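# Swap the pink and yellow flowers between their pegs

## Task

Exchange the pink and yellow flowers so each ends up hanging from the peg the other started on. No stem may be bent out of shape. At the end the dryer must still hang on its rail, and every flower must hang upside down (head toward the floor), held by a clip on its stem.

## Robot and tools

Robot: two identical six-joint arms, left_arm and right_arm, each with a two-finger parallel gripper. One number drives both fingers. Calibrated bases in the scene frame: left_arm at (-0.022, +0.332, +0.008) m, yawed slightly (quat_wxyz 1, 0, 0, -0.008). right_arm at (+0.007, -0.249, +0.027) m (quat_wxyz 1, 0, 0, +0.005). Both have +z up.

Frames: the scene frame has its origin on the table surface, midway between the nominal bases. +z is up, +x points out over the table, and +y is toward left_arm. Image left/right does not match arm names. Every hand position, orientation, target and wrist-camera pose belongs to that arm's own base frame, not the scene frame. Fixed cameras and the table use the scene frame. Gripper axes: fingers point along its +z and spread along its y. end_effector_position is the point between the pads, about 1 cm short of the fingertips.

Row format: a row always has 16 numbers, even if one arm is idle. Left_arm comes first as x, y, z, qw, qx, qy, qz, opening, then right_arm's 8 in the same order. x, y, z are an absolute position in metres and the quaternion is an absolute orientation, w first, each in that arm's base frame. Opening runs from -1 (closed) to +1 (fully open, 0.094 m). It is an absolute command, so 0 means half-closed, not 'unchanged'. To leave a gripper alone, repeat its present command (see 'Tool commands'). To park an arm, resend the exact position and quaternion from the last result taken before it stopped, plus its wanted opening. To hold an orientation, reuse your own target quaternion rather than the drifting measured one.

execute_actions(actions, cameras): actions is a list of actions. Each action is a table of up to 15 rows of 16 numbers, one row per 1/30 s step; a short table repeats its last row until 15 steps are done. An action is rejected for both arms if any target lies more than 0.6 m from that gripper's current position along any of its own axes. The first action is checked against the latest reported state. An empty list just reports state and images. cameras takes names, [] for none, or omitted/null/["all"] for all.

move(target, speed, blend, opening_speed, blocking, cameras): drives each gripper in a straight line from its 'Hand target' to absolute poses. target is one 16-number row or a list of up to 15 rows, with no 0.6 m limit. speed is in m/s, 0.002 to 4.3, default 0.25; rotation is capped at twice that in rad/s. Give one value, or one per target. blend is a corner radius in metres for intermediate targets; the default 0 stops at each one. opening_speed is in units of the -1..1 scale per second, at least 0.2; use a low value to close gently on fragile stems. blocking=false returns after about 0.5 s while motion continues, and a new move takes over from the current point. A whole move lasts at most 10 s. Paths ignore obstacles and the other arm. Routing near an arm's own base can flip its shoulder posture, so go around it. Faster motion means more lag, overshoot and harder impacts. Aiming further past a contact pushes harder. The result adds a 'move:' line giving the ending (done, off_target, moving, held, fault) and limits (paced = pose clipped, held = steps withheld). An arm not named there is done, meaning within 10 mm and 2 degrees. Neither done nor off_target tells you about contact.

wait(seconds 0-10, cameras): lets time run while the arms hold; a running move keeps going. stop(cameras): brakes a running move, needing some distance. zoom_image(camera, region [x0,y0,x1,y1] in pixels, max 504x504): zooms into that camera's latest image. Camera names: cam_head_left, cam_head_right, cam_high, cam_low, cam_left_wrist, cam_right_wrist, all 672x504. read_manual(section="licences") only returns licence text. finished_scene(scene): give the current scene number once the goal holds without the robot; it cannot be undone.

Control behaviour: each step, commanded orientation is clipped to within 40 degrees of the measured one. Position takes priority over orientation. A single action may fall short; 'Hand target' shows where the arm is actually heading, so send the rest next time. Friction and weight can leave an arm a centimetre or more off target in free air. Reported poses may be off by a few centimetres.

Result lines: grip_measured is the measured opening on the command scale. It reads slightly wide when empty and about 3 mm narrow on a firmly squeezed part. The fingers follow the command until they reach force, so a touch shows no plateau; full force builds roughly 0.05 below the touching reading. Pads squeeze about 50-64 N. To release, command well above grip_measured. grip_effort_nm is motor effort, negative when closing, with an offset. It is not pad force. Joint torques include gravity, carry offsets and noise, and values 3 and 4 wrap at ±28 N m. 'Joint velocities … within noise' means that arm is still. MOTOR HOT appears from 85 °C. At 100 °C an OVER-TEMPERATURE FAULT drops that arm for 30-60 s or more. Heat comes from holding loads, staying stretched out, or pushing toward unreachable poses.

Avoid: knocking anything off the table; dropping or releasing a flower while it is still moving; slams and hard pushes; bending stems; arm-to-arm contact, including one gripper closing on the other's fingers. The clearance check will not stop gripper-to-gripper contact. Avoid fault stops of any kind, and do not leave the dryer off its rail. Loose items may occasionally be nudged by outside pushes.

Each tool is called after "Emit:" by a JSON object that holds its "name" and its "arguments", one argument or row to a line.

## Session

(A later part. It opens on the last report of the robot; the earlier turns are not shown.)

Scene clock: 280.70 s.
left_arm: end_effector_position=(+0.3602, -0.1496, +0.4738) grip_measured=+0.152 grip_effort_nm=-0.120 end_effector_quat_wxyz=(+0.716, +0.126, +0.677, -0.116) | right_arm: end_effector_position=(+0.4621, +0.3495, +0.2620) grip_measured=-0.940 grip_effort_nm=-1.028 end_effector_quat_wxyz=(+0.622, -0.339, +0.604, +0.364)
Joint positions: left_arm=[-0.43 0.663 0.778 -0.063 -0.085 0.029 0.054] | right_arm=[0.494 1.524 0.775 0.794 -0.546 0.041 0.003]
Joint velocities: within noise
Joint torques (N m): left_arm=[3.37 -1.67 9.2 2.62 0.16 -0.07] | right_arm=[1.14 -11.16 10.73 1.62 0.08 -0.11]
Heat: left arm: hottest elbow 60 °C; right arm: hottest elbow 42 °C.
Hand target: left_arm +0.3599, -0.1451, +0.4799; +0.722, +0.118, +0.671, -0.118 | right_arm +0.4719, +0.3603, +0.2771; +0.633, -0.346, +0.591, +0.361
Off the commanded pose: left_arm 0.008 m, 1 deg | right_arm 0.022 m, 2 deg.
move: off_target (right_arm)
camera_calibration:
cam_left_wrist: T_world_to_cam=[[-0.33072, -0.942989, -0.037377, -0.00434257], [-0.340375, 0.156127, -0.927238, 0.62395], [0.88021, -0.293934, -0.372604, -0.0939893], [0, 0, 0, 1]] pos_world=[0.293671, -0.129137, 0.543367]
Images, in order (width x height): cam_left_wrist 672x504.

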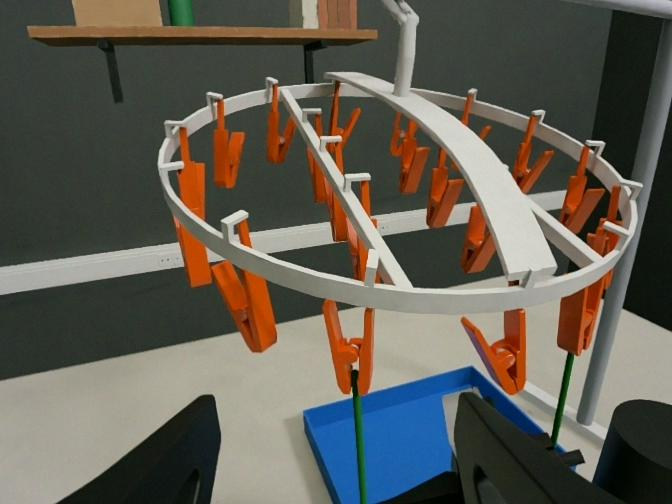

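Emit:
{"name": "move", "arguments": {
  "target": [0.415,-0.17,0.461,0.722,0.118,0.671,-0.118,0.15,0.473,0.361,0.277,0.633,-0.346,0.591,0.361,-1],
  "speed": 0.15,
  "cameras": ["cam_left_wrist"]
}}

Scene clock: 284.07 s.
left_arm: end_effector_position=(+0.4120, -0.1733, +0.4400) grip_measured=+0.152 grip_effort_nm=-0.125 end_effector_quat_wxyz=(+0.707, +0.129, +0.686, -0.114) | right_arm: end_effector_position=(+0.4621, +0.3495, +0.2620) grip_measured=-0.940 grip_effort_nm=-1.028 end_effector_quat_wxyz=(+0.622, -0.339, +0.604, +0.364)
Joint positions: left_arm=[-0.43 0.842 0.778 0.088 -0.085 0.027 0.054] | right_arm=[0.494 1.524 0.775 0.794 -0.546 0.041 0.003]
Joint velocities: within noise
Joint torques (N m): left_arm=[3.25 -3.19 10.88 3.22 0.09 -0.06] | right_arm=[1.44 -11.05 10.76 1.62 0.09 -0.1]
Heat: left arm: hottest elbow 60 °C; right arm: hottest elbow 42 °C.
Hand target: left_arm +0.4143, -0.1698, +0.4606; +0.722, +0.118, +0.671, -0.118 | right_arm +0.4719, +0.3603, +0.2771; +0.633, -0.346, +0.591, +0.361
Off the commanded pose: left_arm 0.022 m, 3 deg | right_arm 0.022 m, 2 deg.
move: off_target (left_arm, right_arm)
camera_calibration:
cam_left_wrist: T_world_to_cam=[[-0.332054, -0.942461, -0.0388193, -0.00950293], [-0.363657, 0.165882, -0.916644, 0.62058], [0.870341, -0.290259, -0.397815, -0.143444], [0, 0, 0, 1]] pos_world=[0.347368, -0.153535, 0.511418]
Images, in order (width x height): cam_left_wrist 672x504.

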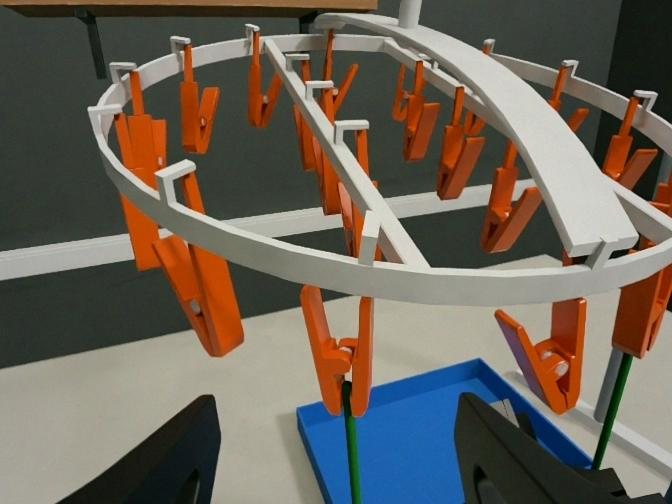

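Emit:
{"name": "move", "arguments": {
  "target": [0.453,-0.184,0.461,0.722,0.118,0.671,-0.118,0.15,0.473,0.361,0.277,0.633,-0.346,0.591,0.361,-1],
  "speed": 0.12,
  "cameras": ["cam_left_wrist"]
}}

Scene clock: 287.73 s.
left_arm: end_effector_position=(+0.4431, -0.1858, +0.4173) grip_measured=+0.152 grip_effort_nm=-0.120 end_effector_quat_wxyz=(+0.695, +0.132, +0.698, -0.111) | right_arm: end_effector_position=(+0.4621, +0.3495, +0.2620) grip_measured=-0.940 grip_effort_nm=-1.033 end_effector_quat_wxyz=(+0.622, -0.339, +0.604, +0.364)
Joint positions: left_arm=[-0.424 0.952 0.797 0.146 -0.078 0.027 0.054] | right_arm=[0.494 1.524 0.775 0.794 -0.546 0.041 0.003]
Joint velocities: within noise
Joint torques (N m): left_arm=[3.49 -3.96 13.59 3.08 0.15 -0.06] | right_arm=[1.32 -11.05 10.74 1.58 0.08 -0.11]
Heat: left arm: hottest elbow 61 °C; right arm: hottest elbow 43 °C.
Hand target: left_arm +0.4497, -0.1829, +0.4599; +0.722, +0.118, +0.671, -0.118 | right_arm +0.4719, +0.3603, +0.2771; +0.633, -0.346, +0.591, +0.361
Off the commanded pose: left_arm 0.045 m, 5 deg | right_arm 0.022 m, 2 deg.
move: off_target (left_arm, right_arm)
camera_calibration:
cam_left_wrist: T_world_to_cam=[[-0.333993, -0.94165, -0.0417581, -0.00955003], [-0.390978, 0.178715, -0.902883, 0.621962], [0.857662, -0.28523, -0.427854, -0.16403], [0, 0, 0, 1]] pos_world=[0.380666, -0.166933, 0.490979]
Images, in order (width x height): cam_left_wrist 672x504.

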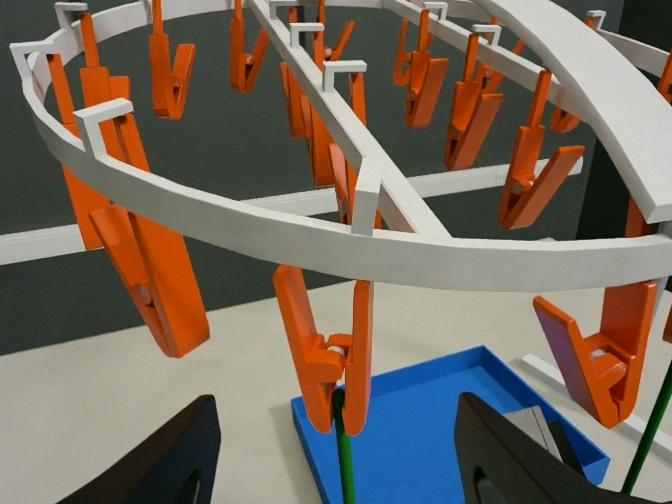

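Emit:
{"name": "move", "arguments": {
  "target": [0.462,-0.181,0.492,0.722,0.118,0.671,-0.118,0.15,0.473,0.361,0.277,0.633,-0.346,0.591,0.361,-1],
  "speed": 0.12,
  "cameras": ["cam_left_wrist"]
}}

Scene clock: 290.93 s.
left_arm: end_effector_position=(+0.4544, -0.1839, +0.4584) grip_measured=+0.152 grip_effort_nm=-0.125 end_effector_quat_wxyz=(+0.708, +0.128, +0.685, -0.114) | right_arm: end_effector_position=(+0.4621, +0.3495, +0.2620) grip_measured=-0.940 grip_effort_nm=-1.038 end_effector_quat_wxyz=(+0.622, -0.339, +0.604, +0.364)
Joint positions: left_arm=[-0.404 0.97 0.892 0.105 -0.059 0.026 0.054] | right_arm=[0.494 1.524 0.775 0.794 -0.546 0.041 0.003]
Joint velocities: within noise
Joint torques (N m): left_arm=[3.43 -4.25 13.5 1.76 0.15 -0.06] | right_arm=[1.32 -11.16 10.74 1.61 0.09 -0.11]
Heat: left arm: hottest elbow 63 °C; right arm: hottest elbow 43 °C.
Hand target: left_arm +0.4599, -0.1804, +0.4914; +0.723, +0.118, +0.671, -0.118 | right_arm +0.4719, +0.3603, +0.2771; +0.633, -0.346, +0.591, +0.361
Off the commanded pose: left_arm 0.035 m, 3 deg | right_arm 0.022 m, 2 deg.
move: off_target (left_arm, right_arm)
camera_calibration:
cam_left_wrist: T_world_to_cam=[[-0.332372, -0.942379, -0.0381002, -0.00491883], [-0.361443, 0.164584, -0.917753, 0.65395], [0.871142, -0.291264, -0.395319, -0.17774], [0, 0, 0, 1]] pos_world=[0.389568, -0.164034, 0.529713]
Images, in order (width x height): cam_left_wrist 672x504.

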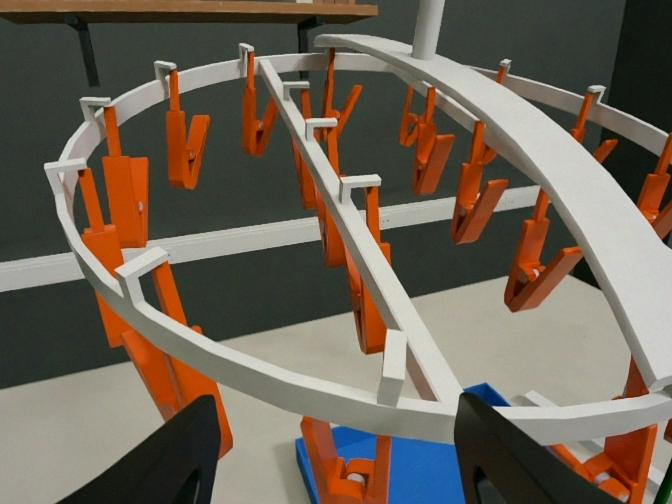

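Emit:
{"name": "move", "arguments": {
  "target": [
    [0.462,-0.183,0.475,0.722,0.118,0.671,-0.118,0.15,0.473,0.361,0.277,0.633,-0.346,0.591,0.361,-1],
    [0.479,-0.191,0.475,0.722,0.118,0.671,-0.118,0.15,0.473,0.361,0.277,0.633,-0.346,0.591,0.361,-1]
  ],
  "speed": 0.1,
  "cameras": ["cam_left_wrist"]
}}

Scene clock: 295.30 s.
left_arm: end_effector_position=(+0.4720, -0.1911, +0.4373) grip_measured=+0.152 grip_effort_nm=-0.115 end_effector_quat_wxyz=(+0.698, +0.130, +0.696, -0.112) | right_arm: end_effector_position=(+0.4627, +0.3497, +0.2592) grip_measured=-0.940 grip_effort_nm=-1.028 end_effector_quat_wxyz=(+0.620, -0.339, +0.607, +0.364)
Joint positions: left_arm=[-0.404 1.03 0.892 0.136 -0.06 0.026 0.054] | right_arm=[0.494 1.528 0.775 0.792 -0.546 0.041 0.003]
Joint velocities: within noise
Joint torques (N m): left_arm=[2.84 -5.19 12.88 3.18 -0.08 -0.05] | right_arm=[1.26 -11.52 10.7 1.77 0.08 -0.1]
Heat: left arm: hottest elbow 66 °C; right arm: hottest elbow 43 °C.
Hand target: left_arm +0.4765, -0.1901, +0.4743; +0.722, +0.118, +0.671, -0.118 | right_arm +0.4718, +0.3602, +0.2771; +0.633, -0.346, +0.591, +0.361
Off the commanded pose: left_arm 0.038 m, 4 deg | right_arm 0.023 m, 2 deg.
move: off_target (left_arm, right_arm)
camera_calibration:
cam_left_wrist: T_world_to_cam=[[-0.332033, -0.942435, -0.0396245, -0.00617706], [-0.386119, 0.174122, -0.905866, 0.650337], [0.86062, -0.285478, -0.421706, -0.185925], [0, 0, 0, 1]] pos_world=[0.409067, -0.172137, 0.510468]
Images, in order (width x height): cam_left_wrist 672x504.

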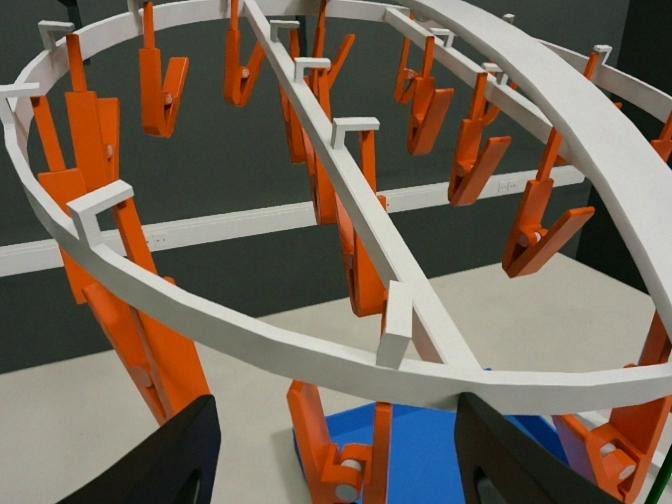

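Emit:
{"name": "move", "arguments": {
  "target": [0.497,-0.1975,0.477,0.722,0.118,0.671,-0.118,0.15,0.473,0.361,0.277,0.633,-0.346,0.591,0.361,-1],
  "speed": 0.1,
  "cameras": []
}}

Emit:
{"name": "move", "arguments": {
  "target": [0.497,-0.1975,0.477,0.722,0.118,0.671,-0.118,-1,0.473,0.361,0.277,0.633,-0.346,0.591,0.361,-1],
  "opening_speed": 0.8,
  "cameras": ["cam_left_wrist"]
}}

Scene clock: 299.03 s.
left_arm: end_effector_position=(+0.4851, -0.1967, +0.4337) grip_measured=+0.152 grip_effort_nm=-0.120 end_effector_quat_wxyz=(+0.695, +0.131, +0.698, -0.111) | right_arm: end_effector_position=(+0.4628, +0.3496, +0.2590) grip_measured=-0.940 grip_effort_nm=-1.033 end_effector_quat_wxyz=(+0.620, -0.339, +0.607, +0.363)
Joint positions: left_arm=[-0.404 1.072 0.915 0.149 -0.06 0.025 0.054] | right_arm=[0.494 1.528 0.775 0.791 -0.545 0.041 0.003]
Joint velocities: within noise
Joint torques (N m): left_arm=[3.08 -5.07 13.87 3.12 0.03 -0.05] | right_arm=[1.03 -11.69 10.71 1.77 0.03 -0.11]
Heat: left arm: hottest elbow 68 °C; right arm: hottest elbow 44 °C.
Hand target: left_arm +0.4935, -0.1962, +0.4758; +0.722, +0.118, +0.671, -0.118 | right_arm +0.4718, +0.3603, +0.2772; +0.633, -0.346, +0.591, +0.361
Off the commanded pose: left_arm 0.045 m, 5 deg | right_arm 0.024 m, 3 deg.
move: off_target (left_arm, right_arm)
No camera images: "cameras" was empty.

Scene clock: 300.87 s.
left_arm: end_effector_position=(+0.4852, -0.1967, +0.4335) grip_measured=-0.997 grip_effort_nm=-0.159 end_effector_quat_wxyz=(+0.695, +0.131, +0.698, -0.111) | right_arm: end_effector_position=(+0.4629, +0.3496, +0.2590) grip_measured=-0.940 grip_effort_nm=-1.033 end_effector_quat_wxyz=(+0.620, -0.339, +0.607, +0.363)
Joint positions: left_arm=[-0.404 1.073 0.915 0.149 -0.06 0.025 0] | right_arm=[0.494 1.528 0.775 0.791 -0.544 0.041 0.003]
Joint velocities: within noise
Joint torques (N m): left_arm=[3.08 -5.13 13.94 3.12 0.03 -0.06] | right_arm=[1.32 -11.58 10.7 1.72 0.01 -0.11]
Heat: left arm: hottest elbow 69 °C; right arm: hottest elbow 44 °C.
Hand target: left_arm +0.4934, -0.1962, +0.4760; +0.722, +0.118, +0.671, -0.118 | right_arm +0.4718, +0.3602, +0.2772; +0.633, -0.346, +0.591, +0.361
Off the commanded pose: left_arm 0.045 m, 5 deg | right_arm 0.024 m, 3 deg.
move: off_target (left_arm, right_arm)
camera_calibration:
cam_left_wrist: T_world_to_cam=[[-0.332268, -0.942349, -0.0396901, -0.00708051], [-0.391934, 0.176225, -0.902957, 0.654926], [0.857896, -0.284468, -0.427893, -0.19633], [0, 0, 0, 1]] pos_world=[0.422767, -0.177937, 0.507081]
Images, in order (width x height): cam_left_wrist 672x504.

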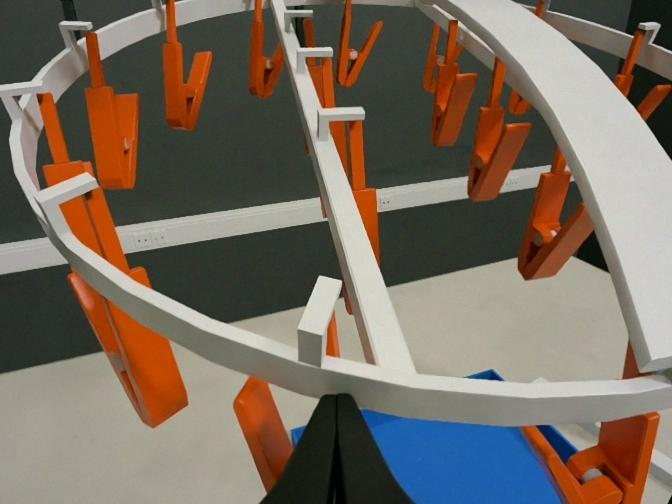

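Emit:
{"name": "move", "arguments": {
  "target": [
    [0.46,-0.183,0.48,0.722,0.118,0.671,-0.118,-1,0.473,0.361,0.277,0.633,-0.346,0.591,0.361,-1],
    [0.458,-0.183,0.48,0.722,0.118,0.671,-0.118,0.15,0.473,0.361,0.277,0.633,-0.346,0.591,0.361,-1]
  ],
  "speed": 0.12,
  "opening_speed": 2,
  "cameras": ["cam_left_wrist"]
}}

Scene clock: 304.57 s.
left_arm: end_effector_position=(+0.4585, -0.1848, +0.4740) grip_measured=+0.147 grip_effort_nm=0.051 end_effector_quat_wxyz=(+0.721, +0.123, +0.672, -0.116) | right_arm: end_effector_position=(+0.4629, +0.3496, +0.2590) grip_measured=-0.940 grip_effort_nm=-1.033 end_effector_quat_wxyz=(+0.620, -0.339, +0.607, +0.363)
Joint positions: left_arm=[-0.404 0.982 0.915 0.134 -0.063 0.025 0.054] | right_arm=[0.494 1.528 0.775 0.791 -0.544 0.041 0.003]
Joint velocities: within noise
Joint torques (N m): left_arm=[2.67 -5.36 9.81 1.69 -0.06 -0.05] | right_arm=[1.32 -11.81 10.7 1.74 0.02 -0.11]
Heat: left arm: hottest elbow 70 °C; right arm: hottest elbow 44 °C.
Hand target: left_arm +0.4580, -0.1831, +0.4799; +0.722, +0.118, +0.671, -0.118 | right_arm +0.4718, +0.3602, +0.2772; +0.633, -0.346, +0.591, +0.361
Off the commanded pose: left_arm 0.006 m, 1 deg | right_arm 0.024 m, 3 deg.
move: off_target (right_arm)
camera_calibration:
cam_left_wrist: T_world_to_cam=[[-0.327157, -0.94434, -0.0344973, -0.00828827], [-0.328691, 0.147947, -0.932778, 0.658849], [0.885963, -0.293826, -0.358798, -0.199926], [0, 0, 0, 1]] pos_world=[0.390973, -0.164045, 0.542541]
Images, in order (width x height): cam_left_wrist 672x504.

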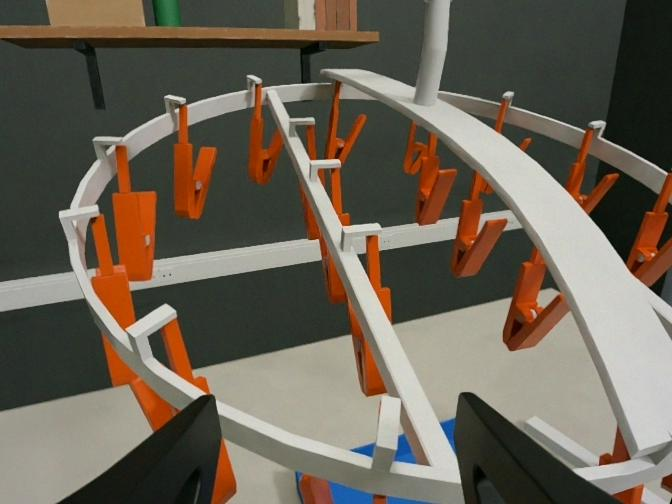

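Emit:
{"name": "move", "arguments": {
  "target": [
    [0.458,-0.183,0.46,0.722,0.118,0.671,-0.118,0.15,0.473,0.361,0.277,0.633,-0.346,0.591,0.361,-1],
    [0.484,-0.192,0.47,0.722,0.118,0.671,-0.118,0.15,0.473,0.361,0.277,0.633,-0.346,0.591,0.361,-1]
  ],
  "speed": 0.12,
  "cameras": ["cam_left_wrist"]
}}

Scene clock: 307.33 s.
left_arm: end_effector_position=(+0.4765, -0.1925, +0.4300) grip_measured=+0.148 grip_effort_nm=0.046 end_effector_quat_wxyz=(+0.697, +0.129, +0.696, -0.111) | right_arm: end_effector_position=(+0.4629, +0.3496, +0.2588) grip_measured=-0.940 grip_effort_nm=-1.028 end_effector_quat_wxyz=(+0.620, -0.339, +0.607, +0.363)
Joint positions: left_arm=[-0.404 1.047 0.885 0.159 -0.063 0.025 0.054] | right_arm=[0.494 1.528 0.775 0.791 -0.544 0.041 0.003]
Joint velocities: within noise
Joint torques (N m): left_arm=[3.08 -5.48 13.14 2.99 0.14 -0.06] | right_arm=[1.38 -11.69 10.71 1.72 0.01 -0.11]
Heat: left arm: hottest elbow 70 °C; right arm: hottest elbow 44 °C.
Hand target: left_arm +0.4813, -0.1911, +0.4692; +0.722, +0.118, +0.671, -0.118 | right_arm +0.4719, +0.3603, +0.2770; +0.633, -0.346, +0.591, +0.361
Off the commanded pose: left_arm 0.041 m, 4 deg | right_arm 0.024 m, 3 deg.
move: off_target (left_arm, right_arm)
camera_calibration:
cam_left_wrist: T_world_to_cam=[[-0.329525, -0.943325, -0.0393746, -0.00770426], [-0.387689, 0.173219, -0.905369, 0.646059], [0.860878, -0.283077, -0.422797, -0.192404], [0, 0, 0, 1]] pos_world=[0.413567, -0.173642, 0.503271]
Images, in order (width x height): cam_left_wrist 672x504.

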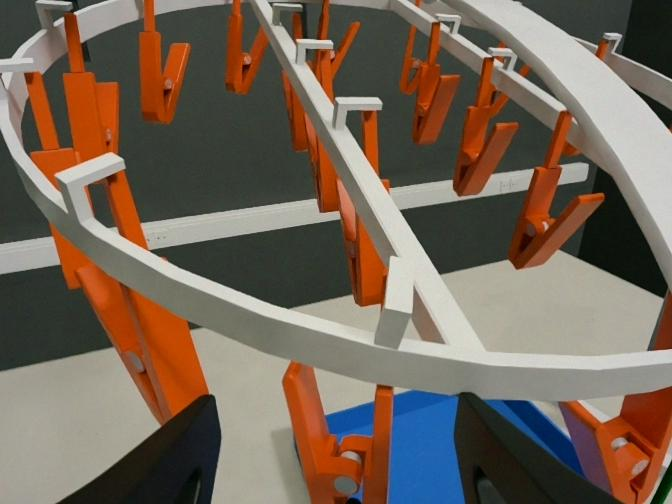

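Emit:
{"name": "move", "arguments": {
  "target": [0.512,-0.201,0.486,0.722,0.118,0.671,-0.118,0.15,0.473,0.361,0.277,0.633,-0.346,0.591,0.361,-1],
  "speed": 0.1,
  "cameras": ["cam_left_wrist"]
}}

Emit:
{"name": "move", "arguments": {
  "target": [0.512,-0.201,0.486,0.722,0.118,0.671,-0.118,-1,0.473,0.361,0.277,0.633,-0.346,0.591,0.361,-1],
  "opening_speed": 0.8,
  "cameras": ["cam_left_wrist"]
}}

Scene clock: 310.97 s.
left_arm: end_effector_position=(+0.4978, -0.2023, +0.4388) grip_measured=+0.148 grip_effort_nm=0.046 end_effector_quat_wxyz=(+0.698, +0.131, +0.695, -0.113) | right_arm: end_effector_position=(+0.4654, +0.3503, +0.2632) grip_measured=-0.940 grip_effort_nm=-1.033 end_effector_quat_wxyz=(+0.624, -0.338, +0.605, +0.362)
Joint positions: left_arm=[-0.403 1.11 0.95 0.159 -0.056 0.025 0.054] | right_arm=[0.494 1.528 0.784 0.791 -0.541 0.041 0.003]
Joint velocities: within noise
Joint torques (N m): left_arm=[3.43 -5.54 14.78 2.24 0.11 -0.06] | right_arm=[1.32 -11.52 10.19 1.74 -0.12 -0.11]
Heat: left arm: hottest elbow 70 °C; right arm: hottest elbow 45 °C.
Hand target: left_arm +0.5078, -0.1995, +0.4848; +0.722, +0.118, +0.671, -0.118 | right_arm +0.4722, +0.3605, +0.2769; +0.633, -0.346, +0.591, +0.361
Off the commanded pose: left_arm 0.049 m, 4 deg | right_arm 0.019 m, 2 deg.
move: off_target (left_arm, right_arm)
camera_calibration:
cam_left_wrist: T_world_to_cam=[[-0.335225, -0.941322, -0.0392024, -0.00644132], [-0.385005, 0.174848, -0.906201, 0.663373], [0.859881, -0.288688, -0.421027, -0.21122], [0, 0, 0, 1]] pos_world=[0.434866, -0.183029, 0.511967]
Images, in order (width x height): cam_left_wrist 672x504.

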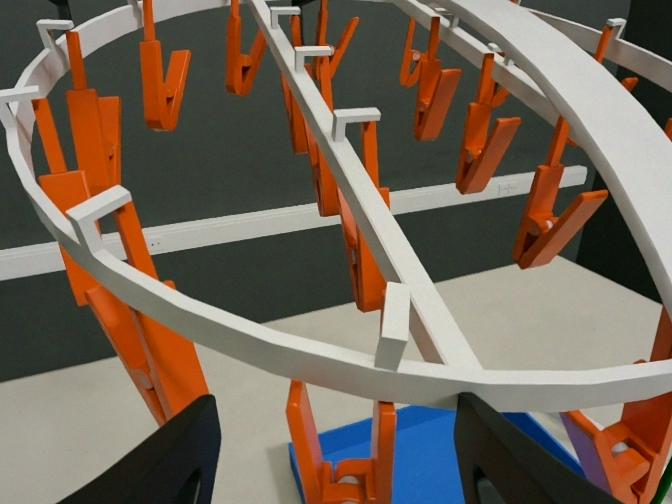

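Scene clock: 312.80 s.
left_arm: end_effector_position=(+0.4987, -0.2027, +0.4432) grip_measured=-0.997 grip_effort_nm=-0.164 end_effector_quat_wxyz=(+0.700, +0.131, +0.693, -0.114) | right_arm: end_effector_position=(+0.4654, +0.3503, +0.2632) grip_measured=-0.940 grip_effort_nm=-1.023 end_effector_quat_wxyz=(+0.624, -0.338, +0.605, +0.362)
Joint positions: left_arm=[-0.403 1.112 0.959 0.159 -0.054 0.025 0] | right_arm=[0.494 1.528 0.784 0.791 -0.541 0.041 0.003]
Joint velocities: within noise
Joint torques (N m): left_arm=[3.37 -5.6 14.52 2.22 0.08 -0.05] | right_arm=[1.26 -11.52 10.24 1.69 -0.13 -0.11]
Heat: left arm: hottest elbow 70 °C; right arm: hottest elbow 45 °C.
Hand target: left_arm +0.5084, -0.1997, +0.4848; +0.722, +0.118, +0.671, -0.118 | right_arm +0.4722, +0.3605, +0.2769; +0.633, -0.346, +0.591, +0.361
Off the commanded pose: left_arm 0.045 m, 4 deg | right_arm 0.019 m, 2 deg.
move: off_target (left_arm, right_arm)
camera_calibration:
cam_left_wrist: T_world_to_cam=[[-0.335628, -0.941195, -0.0387932, -0.00631665], [-0.379181, 0.172684, -0.909066, 0.66576], [0.862308, -0.290399, -0.414841, -0.21459], [0, 0, 0, 1]] pos_world=[0.435366, -0.183228, 0.515954]
Images, in order (width x height): cam_left_wrist 672x504.

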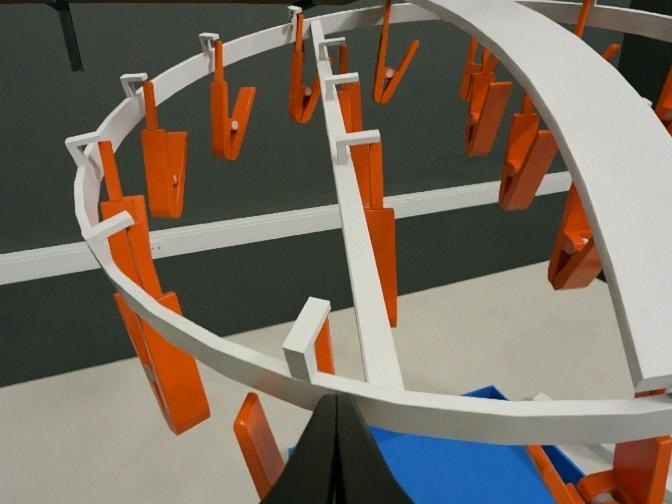

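Emit:
{"name": "move", "arguments": {
  "target": [
    [0.455,-0.183,0.48,0.722,0.118,0.671,-0.118,-1,0.473,0.361,0.277,0.633,-0.346,0.591,0.361,-1],
    [0.455,-0.183,0.47,0.722,0.118,0.671,-0.118,-0.12,0.473,0.361,0.277,0.633,-0.346,0.591,0.361,-1],
    [0.48,-0.191,0.475,0.722,0.118,0.671,-0.118,-0.12,0.473,0.361,0.277,0.633,-0.346,0.591,0.361,-1]
  ],
  "speed": 0.12,
  "opening_speed": 2,
  "cameras": ["cam_left_wrist","cam_low"]
}}

Emit:
{"name": "zoom_image", "arguments": {
  "camera": "cam_low",
  "region": [200, 60, 400, 210]
}}

Scene clock: 323.20 s.
left_arm: end_effector_position=(+0.4734, -0.1897, +0.4373) grip_measured=-0.122 grip_effort_nm=0.056 end_effector_quat_wxyz=(+0.699, +0.127, +0.695, -0.110) | right_arm: end_effector_position=(+0.4649, +0.3508, +0.2632) grip_measured=-0.940 grip_effort_nm=-1.028 end_effector_quat_wxyz=(+0.624, -0.339, +0.604, +0.362)
Joint positions: left_arm=[-0.402 1.033 0.892 0.143 -0.065 0.025 0.041] | right_arm=[0.494 1.528 0.784 0.791 -0.543 0.04 0.003]
Joint velocities: within noise
Joint torques (N m): left_arm=[2.84 -5.19 13.07 2.88 0.15 -0.05] | right_arm=[1.14 -11.63 10.21 1.72 -0.05 -0.09]
Heat: left arm: hottest elbow 73 °C; right arm: hottest elbow 45 °C.
Hand target: left_arm +0.4776, -0.1900, +0.4742; +0.722, +0.118, +0.671, -0.118 | right_arm +0.4723, +0.3604, +0.2770; +0.633, -0.346, +0.591, +0.361
Off the commanded pose: left_arm 0.038 m, 4 deg | right_arm 0.019 m, 2 deg.
move: off_target (left_arm, right_arm)
camera_calibration:
cam_left_wrist: T_world_to_cam=[[-0.325395, -0.944773, -0.0390027, -0.00826904], [-0.384278, 0.169814, -0.907465, 0.649672], [0.863972, -0.280297, -0.418312, -0.188784], [0, 0, 0, 1]] pos_world=[0.410069, -0.171051, 0.510261]
Images, in order (width x height): cam_low 672x504, cam_left_wrist 672x504.

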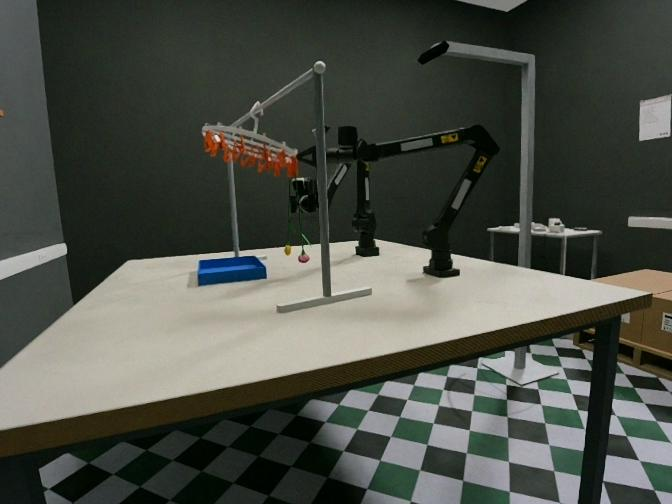

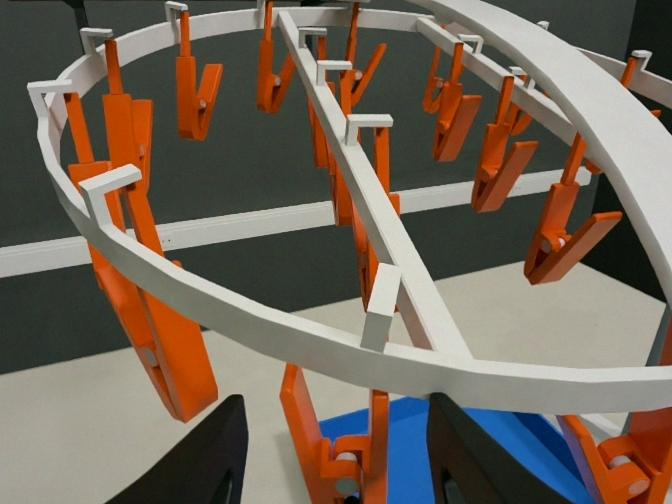

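Scaled by 2.520 from the camera's 672x504 image, which has a finer 960x720 frame.

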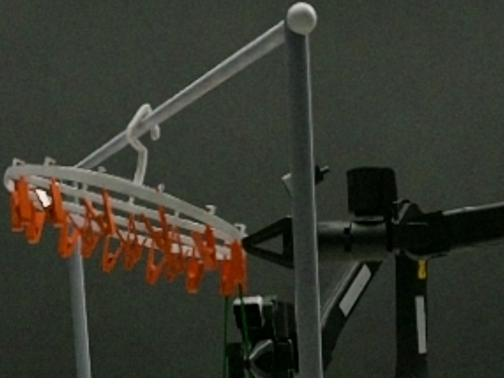

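Emit:
{"name": "move", "arguments": {
  "target": [0.484,-0.192,0.459,0.722,0.118,0.671,-0.118,-0.12,0.473,0.361,0.277,0.633,-0.346,0.591,0.361,-1],
  "speed": 0.1,
  "cameras": ["cam_left_wrist","cam_low"]
}}

Emit:
{"name": "zoom_image", "arguments": {
  "camera": "cam_low",
  "region": [250, 120, 350, 195]
}}

Scene clock: 326.37 s.
left_arm: end_effector_position=(+0.4773, -0.1916, +0.4406) grip_measured=-0.122 grip_effort_nm=0.056 end_effector_quat_wxyz=(+0.709, +0.125, +0.685, -0.113) | right_arm: end_effector_position=(+0.4649, +0.3509, +0.2630) grip_measured=-0.940 grip_effort_nm=-1.033 end_effector_quat_wxyz=(+0.623, -0.339, +0.604, +0.362)
Joint positions: left_arm=[-0.402 1.047 0.892 0.186 -0.064 0.025 0.041] | right_arm=[0.494 1.529 0.784 0.791 -0.543 0.04 0.003]
Joint velocities: within noise
Joint torques (N m): left_arm=[2.9 -4.78 11.15 3.07 0.15 -0.05] | right_arm=[1.2 -11.69 10.24 1.77 -0.04 -0.1]
Heat: left arm: hottest elbow 74 °C; right arm: hottest elbow 46 °C.
Hand target: left_arm +0.4832, -0.1916, +0.4588; +0.722, +0.118, +0.671, -0.118 | right_arm +0.4723, +0.3604, +0.2770; +0.633, -0.346, +0.591, +0.361
Off the commanded pose: left_arm 0.020 m, 2 deg | right_arm 0.019 m, 2 deg.
move: off_target (left_arm, right_arm)
camera_calibration:
cam_left_wrist: T_world_to_cam=[[-0.325832, -0.9447, -0.0370868, -0.00925881], [-0.360616, 0.160449, -0.91881, 0.646404], [0.873951, -0.286004, -0.392953, -0.208345], [0, 0, 0, 1]] pos_world=[0.41217, -0.172049, 0.511709]
Images, in order (width x height): cam_low 672x504, cam_left_wrist 672x504.

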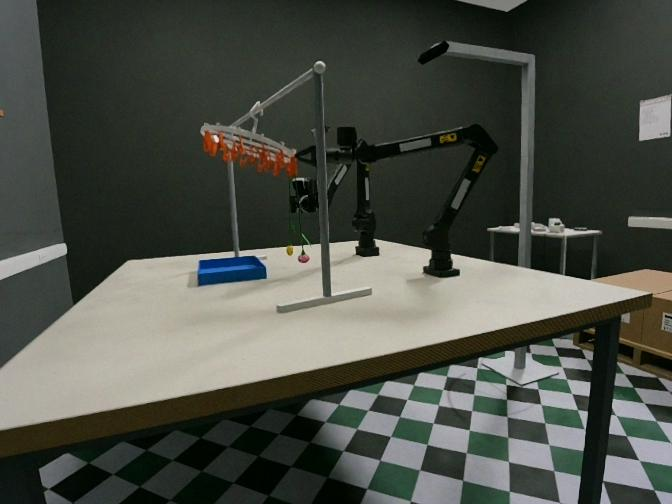

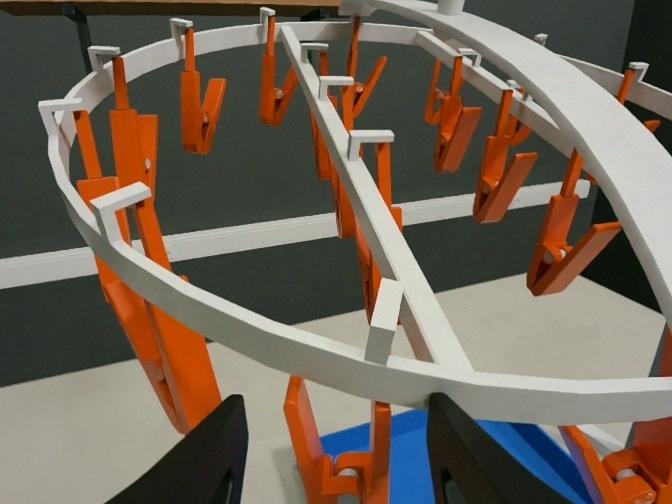

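Scaled by 5.040 from the camera's 672x504 image, which has a finer 960x720 frame.

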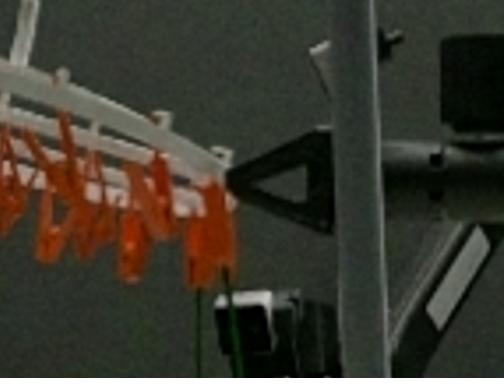

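Emit:
{"name": "move", "arguments": {
  "target": [
    [0.465,-0.186,0.425,0.722,0.118,0.671,-0.118,-0.1,0.473,0.361,0.277,0.633,-0.346,0.591,0.361,-1],
    [0.491,-0.195,0.437,0.722,0.118,0.671,-0.118,-0.1,0.473,0.361,0.277,0.633,-0.346,0.591,0.361,-1]
  ],
  "speed": 0.1,
  "cameras": ["cam_left_wrist","cam_low"]
}}

Emit:
{"name": "zoom_image", "arguments": {
  "camera": "cam_low",
  "region": [250, 120, 350, 195]
}}

Scene clock: 330.27 s.
left_arm: end_effector_position=(+0.4807, -0.1932, +0.3947) grip_measured=-0.102 grip_effort_nm=0.051 end_effector_quat_wxyz=(+0.696, +0.129, +0.697, -0.110) | right_arm: end_effector_position=(+0.4649, +0.3509, +0.2630) grip_measured=-0.940 grip_effort_nm=-1.038 end_effector_quat_wxyz=(+0.623, -0.339, +0.604, +0.362)
Joint positions: left_arm=[-0.402 1.081 0.815 0.26 -0.063 0.025 0.042] | right_arm=[0.494 1.529 0.784 0.791 -0.543 0.04 0.003]
Joint velocities: within noise
Joint torques (N m): left_arm=[2.96 -5.71 13.39 2.88 0.14 -0.05] | right_arm=[1.14 -11.75 10.18 1.69 -0.06 -0.09]
Heat: left arm: hottest elbow 74 °C; right arm: hottest elbow 46 °C.
Hand target: left_arm +0.4878, -0.1937, +0.4363; +0.722, +0.118, +0.671, -0.118 | right_arm +0.4723, +0.3604, +0.2770; +0.633, -0.346, +0.591, +0.361
Off the commanded pose: left_arm 0.044 m, 4 deg | right_arm 0.019 m, 2 deg.
move: off_target (left_arm, right_arm)
camera_calibration:
cam_left_wrist: T_world_to_cam=[[-0.327449, -0.944039, -0.0395938, -0.00937944], [-0.390576, 0.173394, -0.904093, 0.616789], [0.860365, -0.28058, -0.425497, -0.209372], [0, 0, 0, 1]] pos_world=[0.417968, -0.174547, 0.468176]
Images, in order (width x height): cam_low 672x504, cam_left_wrist 672x504.

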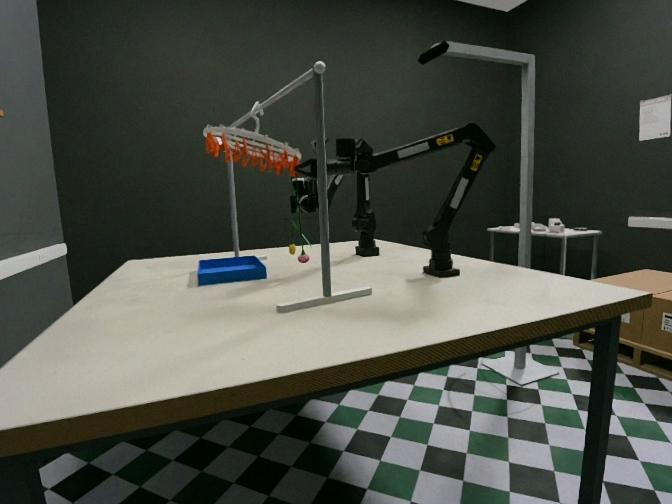

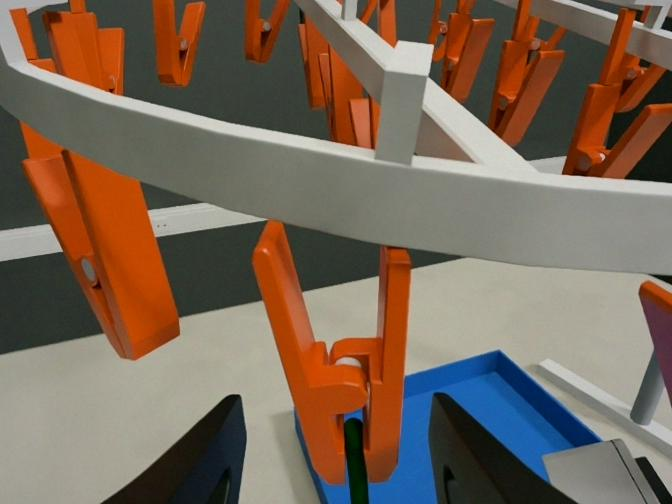

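Scaled by 5.040 from the camera's 672x504 image, which has a finer 960x720 frame.

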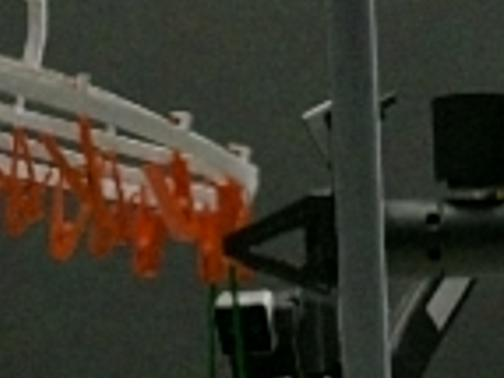

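Emit:
{"name": "move", "arguments": {
  "target": [
    [0.486,-0.195,0.465,0.722,0.118,0.671,-0.118,-0.1,0.473,0.361,0.277,0.633,-0.346,0.591,0.361,-1]
  ],
  "speed": 0.1,
  "cameras": ["cam_left_wrist","cam_low"]
}}

Emit:
{"name": "zoom_image", "arguments": {
  "camera": "cam_low",
  "region": [250, 120, 350, 195]
}}

Scene clock: 334.53 s.
left_arm: end_effector_position=(+0.4832, -0.1942, +0.4217) grip_measured=-0.102 grip_effort_nm=0.056 end_effector_quat_wxyz=(+0.701, +0.128, +0.693, -0.111) | right_arm: end_effector_position=(+0.4649, +0.3509, +0.2630) grip_measured=-0.940 grip_effort_nm=-1.028 end_effector_quat_wxyz=(+0.623, -0.339, +0.604, +0.362)
Joint positions: left_arm=[-0.402 1.073 0.873 0.207 -0.063 0.025 0.042] | right_arm=[0.494 1.529 0.784 0.791 -0.543 0.04 0.003]
Joint velocities: within noise
Joint torques (N m): left_arm=[2.55 -6.89 13.45 1.77 -0.05 -0.05] | right_arm=[1.32 -11.75 10.21 1.73 -0.05 -0.09]
Heat: left arm: hottest elbow 74 °C; right arm: hottest elbow 46 °C.
Hand target: left_arm +0.4835, -0.1940, +0.4643; +0.722, +0.118, +0.671, -0.118 | right_arm +0.4723, +0.3604, +0.2770; +0.633, -0.346, +0.591, +0.361
Off the commanded pose: left_arm 0.043 m, 4 deg | right_arm 0.019 m, 2 deg.
move: off_target (left_arm, right_arm)
camera_calibration:
cam_left_wrist: T_world_to_cam=[[-0.326993, -0.944234, -0.038698, -0.0091522], [-0.379742, 0.168784, -0.909565, 0.638461], [0.865374, -0.282726, -0.413757, -0.20813], [0, 0, 0, 1]] pos_world=[0.419568, -0.175248, 0.494252]
Images, in order (width x height): cam_low 672x504, cam_left_wrist 672x504.

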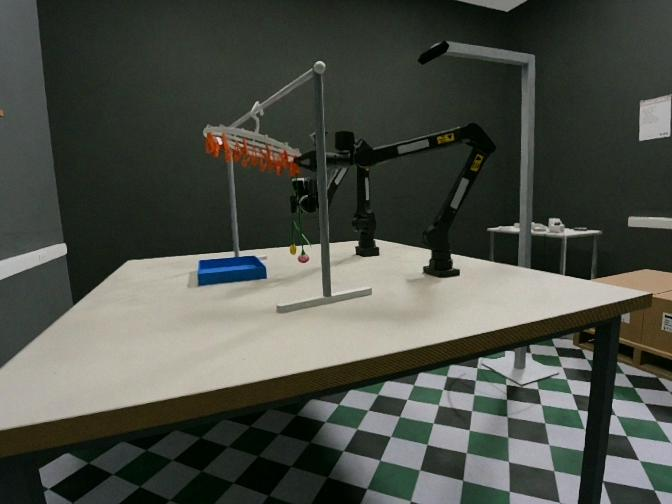

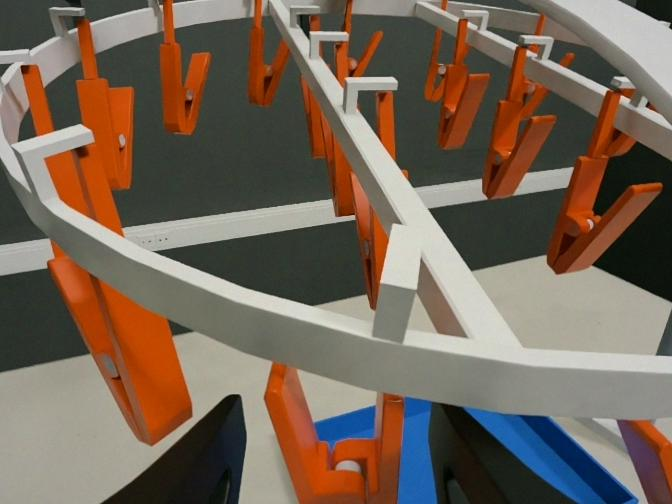

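Scaled by 5.040 from the camera's 672x504 image, which has a finer 960x720 frame.

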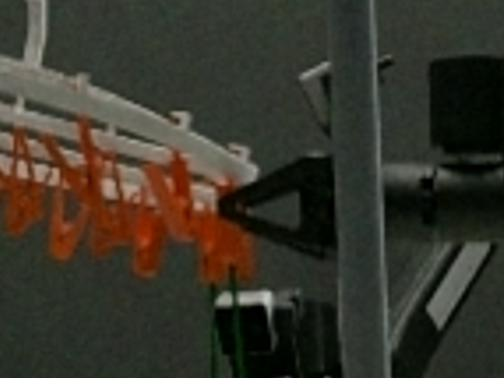

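Emit:
{"name": "move", "arguments": {
  "target": [
    [0.498,-0.199,0.467,0.722,0.118,0.671,-0.118,-0.1,0.473,0.361,0.277,0.633,-0.346,0.591,0.361,-1]
  ],
  "speed": 0.1,
  "cameras": ["cam_left_wrist"]
}}

Emit:
{"name": "move", "arguments": {
  "target": [
    [0.498,-0.199,0.467,0.722,0.118,0.671,-0.118,-1,0.473,0.361,0.277,0.633,-0.346,0.591,0.361,-1]
  ],
  "opening_speed": 0.8,
  "cameras": ["cam_left_wrist"]
}}

Scene clock: 337.47 s.
left_arm: end_effector_position=(+0.4881, -0.1963, +0.4269) grip_measured=-0.102 grip_effort_nm=0.051 end_effector_quat_wxyz=(+0.703, +0.127, +0.691, -0.111) | right_arm: end_effector_position=(+0.4651, +0.3510, +0.2634) grip_measured=-0.940 grip_effort_nm=-1.038 end_effector_quat_wxyz=(+0.624, -0.339, +0.604, +0.362)
Joint positions: left_arm=[-0.402 1.086 0.893 0.206 -0.063 0.025 0.042] | right_arm=[0.494 1.529 0.785 0.791 -0.543 0.04 0.003]
Joint velocities: within noise
Joint torques (N m): left_arm=[2.78 -5.54 14.05 1.99 0.04 -0.05] | right_arm=[1.2 -11.63 10.15 1.7 -0.05 -0.09]
Heat: left arm: hottest elbow 73 °C; right arm: hottest elbow 46 °C.
Hand target: left_arm +0.4950, -0.1978, +0.4661; +0.722, +0.118, +0.671, -0.118 | right_arm +0.4723, +0.3604, +0.2770; +0.633, -0.346, +0.591, +0.361
Off the commanded pose: left_arm 0.041 m, 3 deg | right_arm 0.019 m, 2 deg.
move: off_target (left_arm, right_arm)
camera_calibration:
cam_left_wrist: T_world_to_cam=[[-0.326819, -0.944313, -0.0382381, -0.00969745], [-0.375336, 0.16682, -0.911753, 0.643831], [0.86736, -0.283626, -0.408954, -0.213966], [0, 0, 0, 1]] pos_world=[0.424069, -0.177248, 0.499142]
Images, in order (width x height): cam_left_wrist 672x504.

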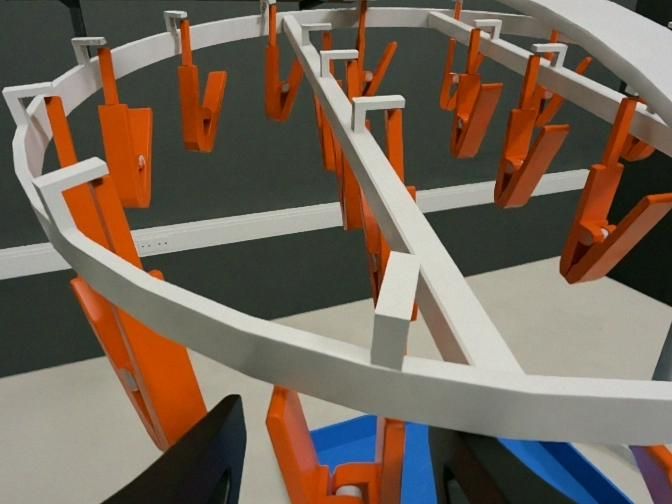

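Scene clock: 338.80 s.
left_arm: end_effector_position=(+0.4884, -0.1964, +0.4299) grip_measured=-0.585 grip_effort_nm=-1.062 end_effector_quat_wxyz=(+0.705, +0.127, +0.689, -0.112) | right_arm: end_effector_position=(+0.4651, +0.3510, +0.2634) grip_measured=-0.940 grip_effort_nm=-1.033 end_effector_quat_wxyz=(+0.624, -0.339, +0.604, +0.362)
Joint positions: left_arm=[-0.402 1.086 0.898 0.206 -0.063 0.025 0.02] | right_arm=[0.494 1.529 0.785 0.791 -0.543 0.04 0.003]
Joint velocities: within noise
Joint torques (N m): left_arm=[2.78 -5.42 13.79 2 0.04 -0.05] | right_arm=[1.26 -11.63 10.13 1.73 -0.06 -0.09]
Heat: left arm: hottest elbow 74 °C; right arm: hottest elbow 46 °C.
Hand target: left_arm +0.4954, -0.1979, +0.4663; +0.722, +0.118, +0.671, -0.118 | right_arm +0.4723, +0.3604, +0.2771; +0.633, -0.346, +0.591, +0.361
Off the commanded pose: left_arm 0.038 m, 3 deg | right_arm 0.019 m, 2 deg.
move: off_target (left_arm, right_arm)
camera_calibration:
cam_left_wrist: T_world_to_cam=[[-0.326617, -0.944393, -0.0379948, -0.00972199], [-0.371108, 0.165111, -0.913793, 0.645195], [0.869253, -0.28436, -0.4044, -0.216056], [0, 0, 0, 1]] pos_world=[0.424069, -0.177148, 0.501833]
Images, in order (width x height): cam_left_wrist 672x504.

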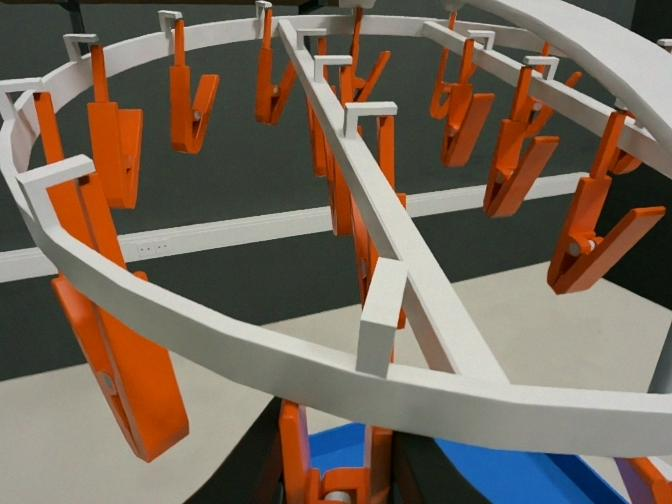

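Emit:
{"name": "move", "arguments": {
  "target": [
    [0.498,-0.199,0.467,0.722,0.118,0.671,-0.118,-1,0.472,0.360,0.222,0.633,-0.346,0.591,0.361,-1],
    [0.498,-0.199,0.467,0.722,0.118,0.671,-0.118,0,0.472,0.360,0.222,0.633,-0.346,0.591,0.361,-1]
  ],
  "speed": 0.12,
  "cameras": ["cam_low","cam_right_wrist"]
}}

Emit:
{"name": "zoom_image", "arguments": {
  "camera": "cam_low",
  "region": [250, 140, 350, 215]
}}

Scene clock: 343.60 s.
left_arm: end_effector_position=(+0.4886, -0.1965, +0.4323) grip_measured=-0.002 grip_effort_nm=0.056 end_effector_quat_wxyz=(+0.706, +0.126, +0.688, -0.112) | right_arm: end_effector_position=(+0.4758, +0.3568, +0.2270) grip_measured=-0.940 grip_effort_nm=-1.033 end_effector_quat_wxyz=(+0.632, -0.339, +0.595, +0.362)
Joint positions: left_arm=[-0.402 1.086 0.901 0.206 -0.064 0.025 0.047] | right_arm=[0.494 1.652 0.785 0.938 -0.543 0.04 0.003]
Joint velocities: within noise
Joint torques (N m): left_arm=[2.73 -5.36 13.56 2 0.05 -0.04] | right_arm=[1.03 -12.98 6 2.67 -0.08 -0.09]
Heat: left arm: hottest elbow 76 °C; right arm: hottest elbow 47 °C.
Hand target: left_arm +0.4957, -0.1980, +0.4662; +0.722, +0.118, +0.671, -0.118 | right_arm +0.4720, +0.3599, +0.2220; +0.633, -0.346, +0.591, +0.361
Off the commanded pose: left_arm 0.036 m, 3 deg | right_arm 0.007 m, 1 deg.
move: off_target (left_arm); target 2's new opening was sent with left_arm's hand 0.038 m and 3 deg from that target
camera_calibration:
cam_right_wrist: T_world_to_cam=[[0.864251, -0.503017, 0.00664581, -0.23435], [-0.175277, -0.31348, -0.933278, 0.448206], [0.471538, 0.805421, -0.359093, -0.343288], [0, 0, 0, 1]] pos_world=[0.442971, 0.299113, 0.296586]
Images, in order (width x height): cam_low 672x504, cam_right_wrist 672x504.

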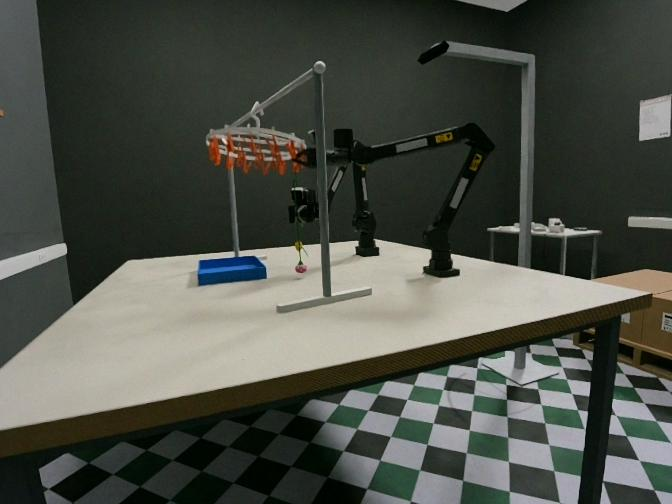

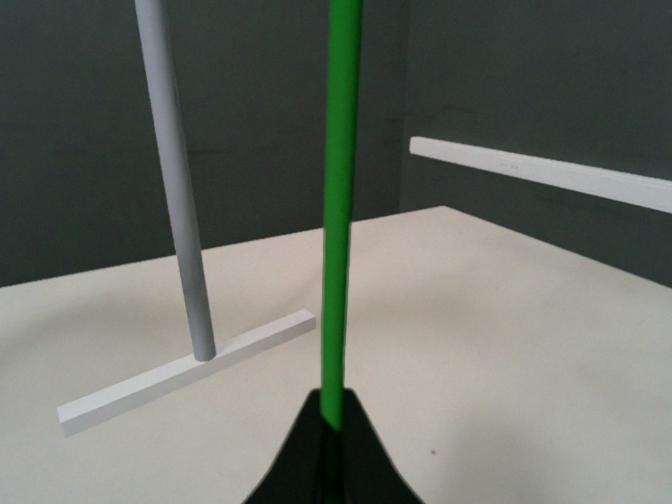

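Scaled by 5.040 from the camera's 672x504 image, which has a finer 960x720 frame.

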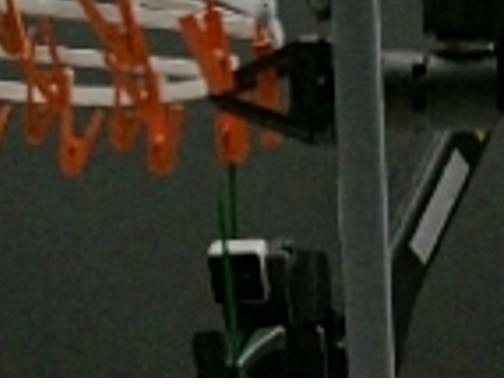

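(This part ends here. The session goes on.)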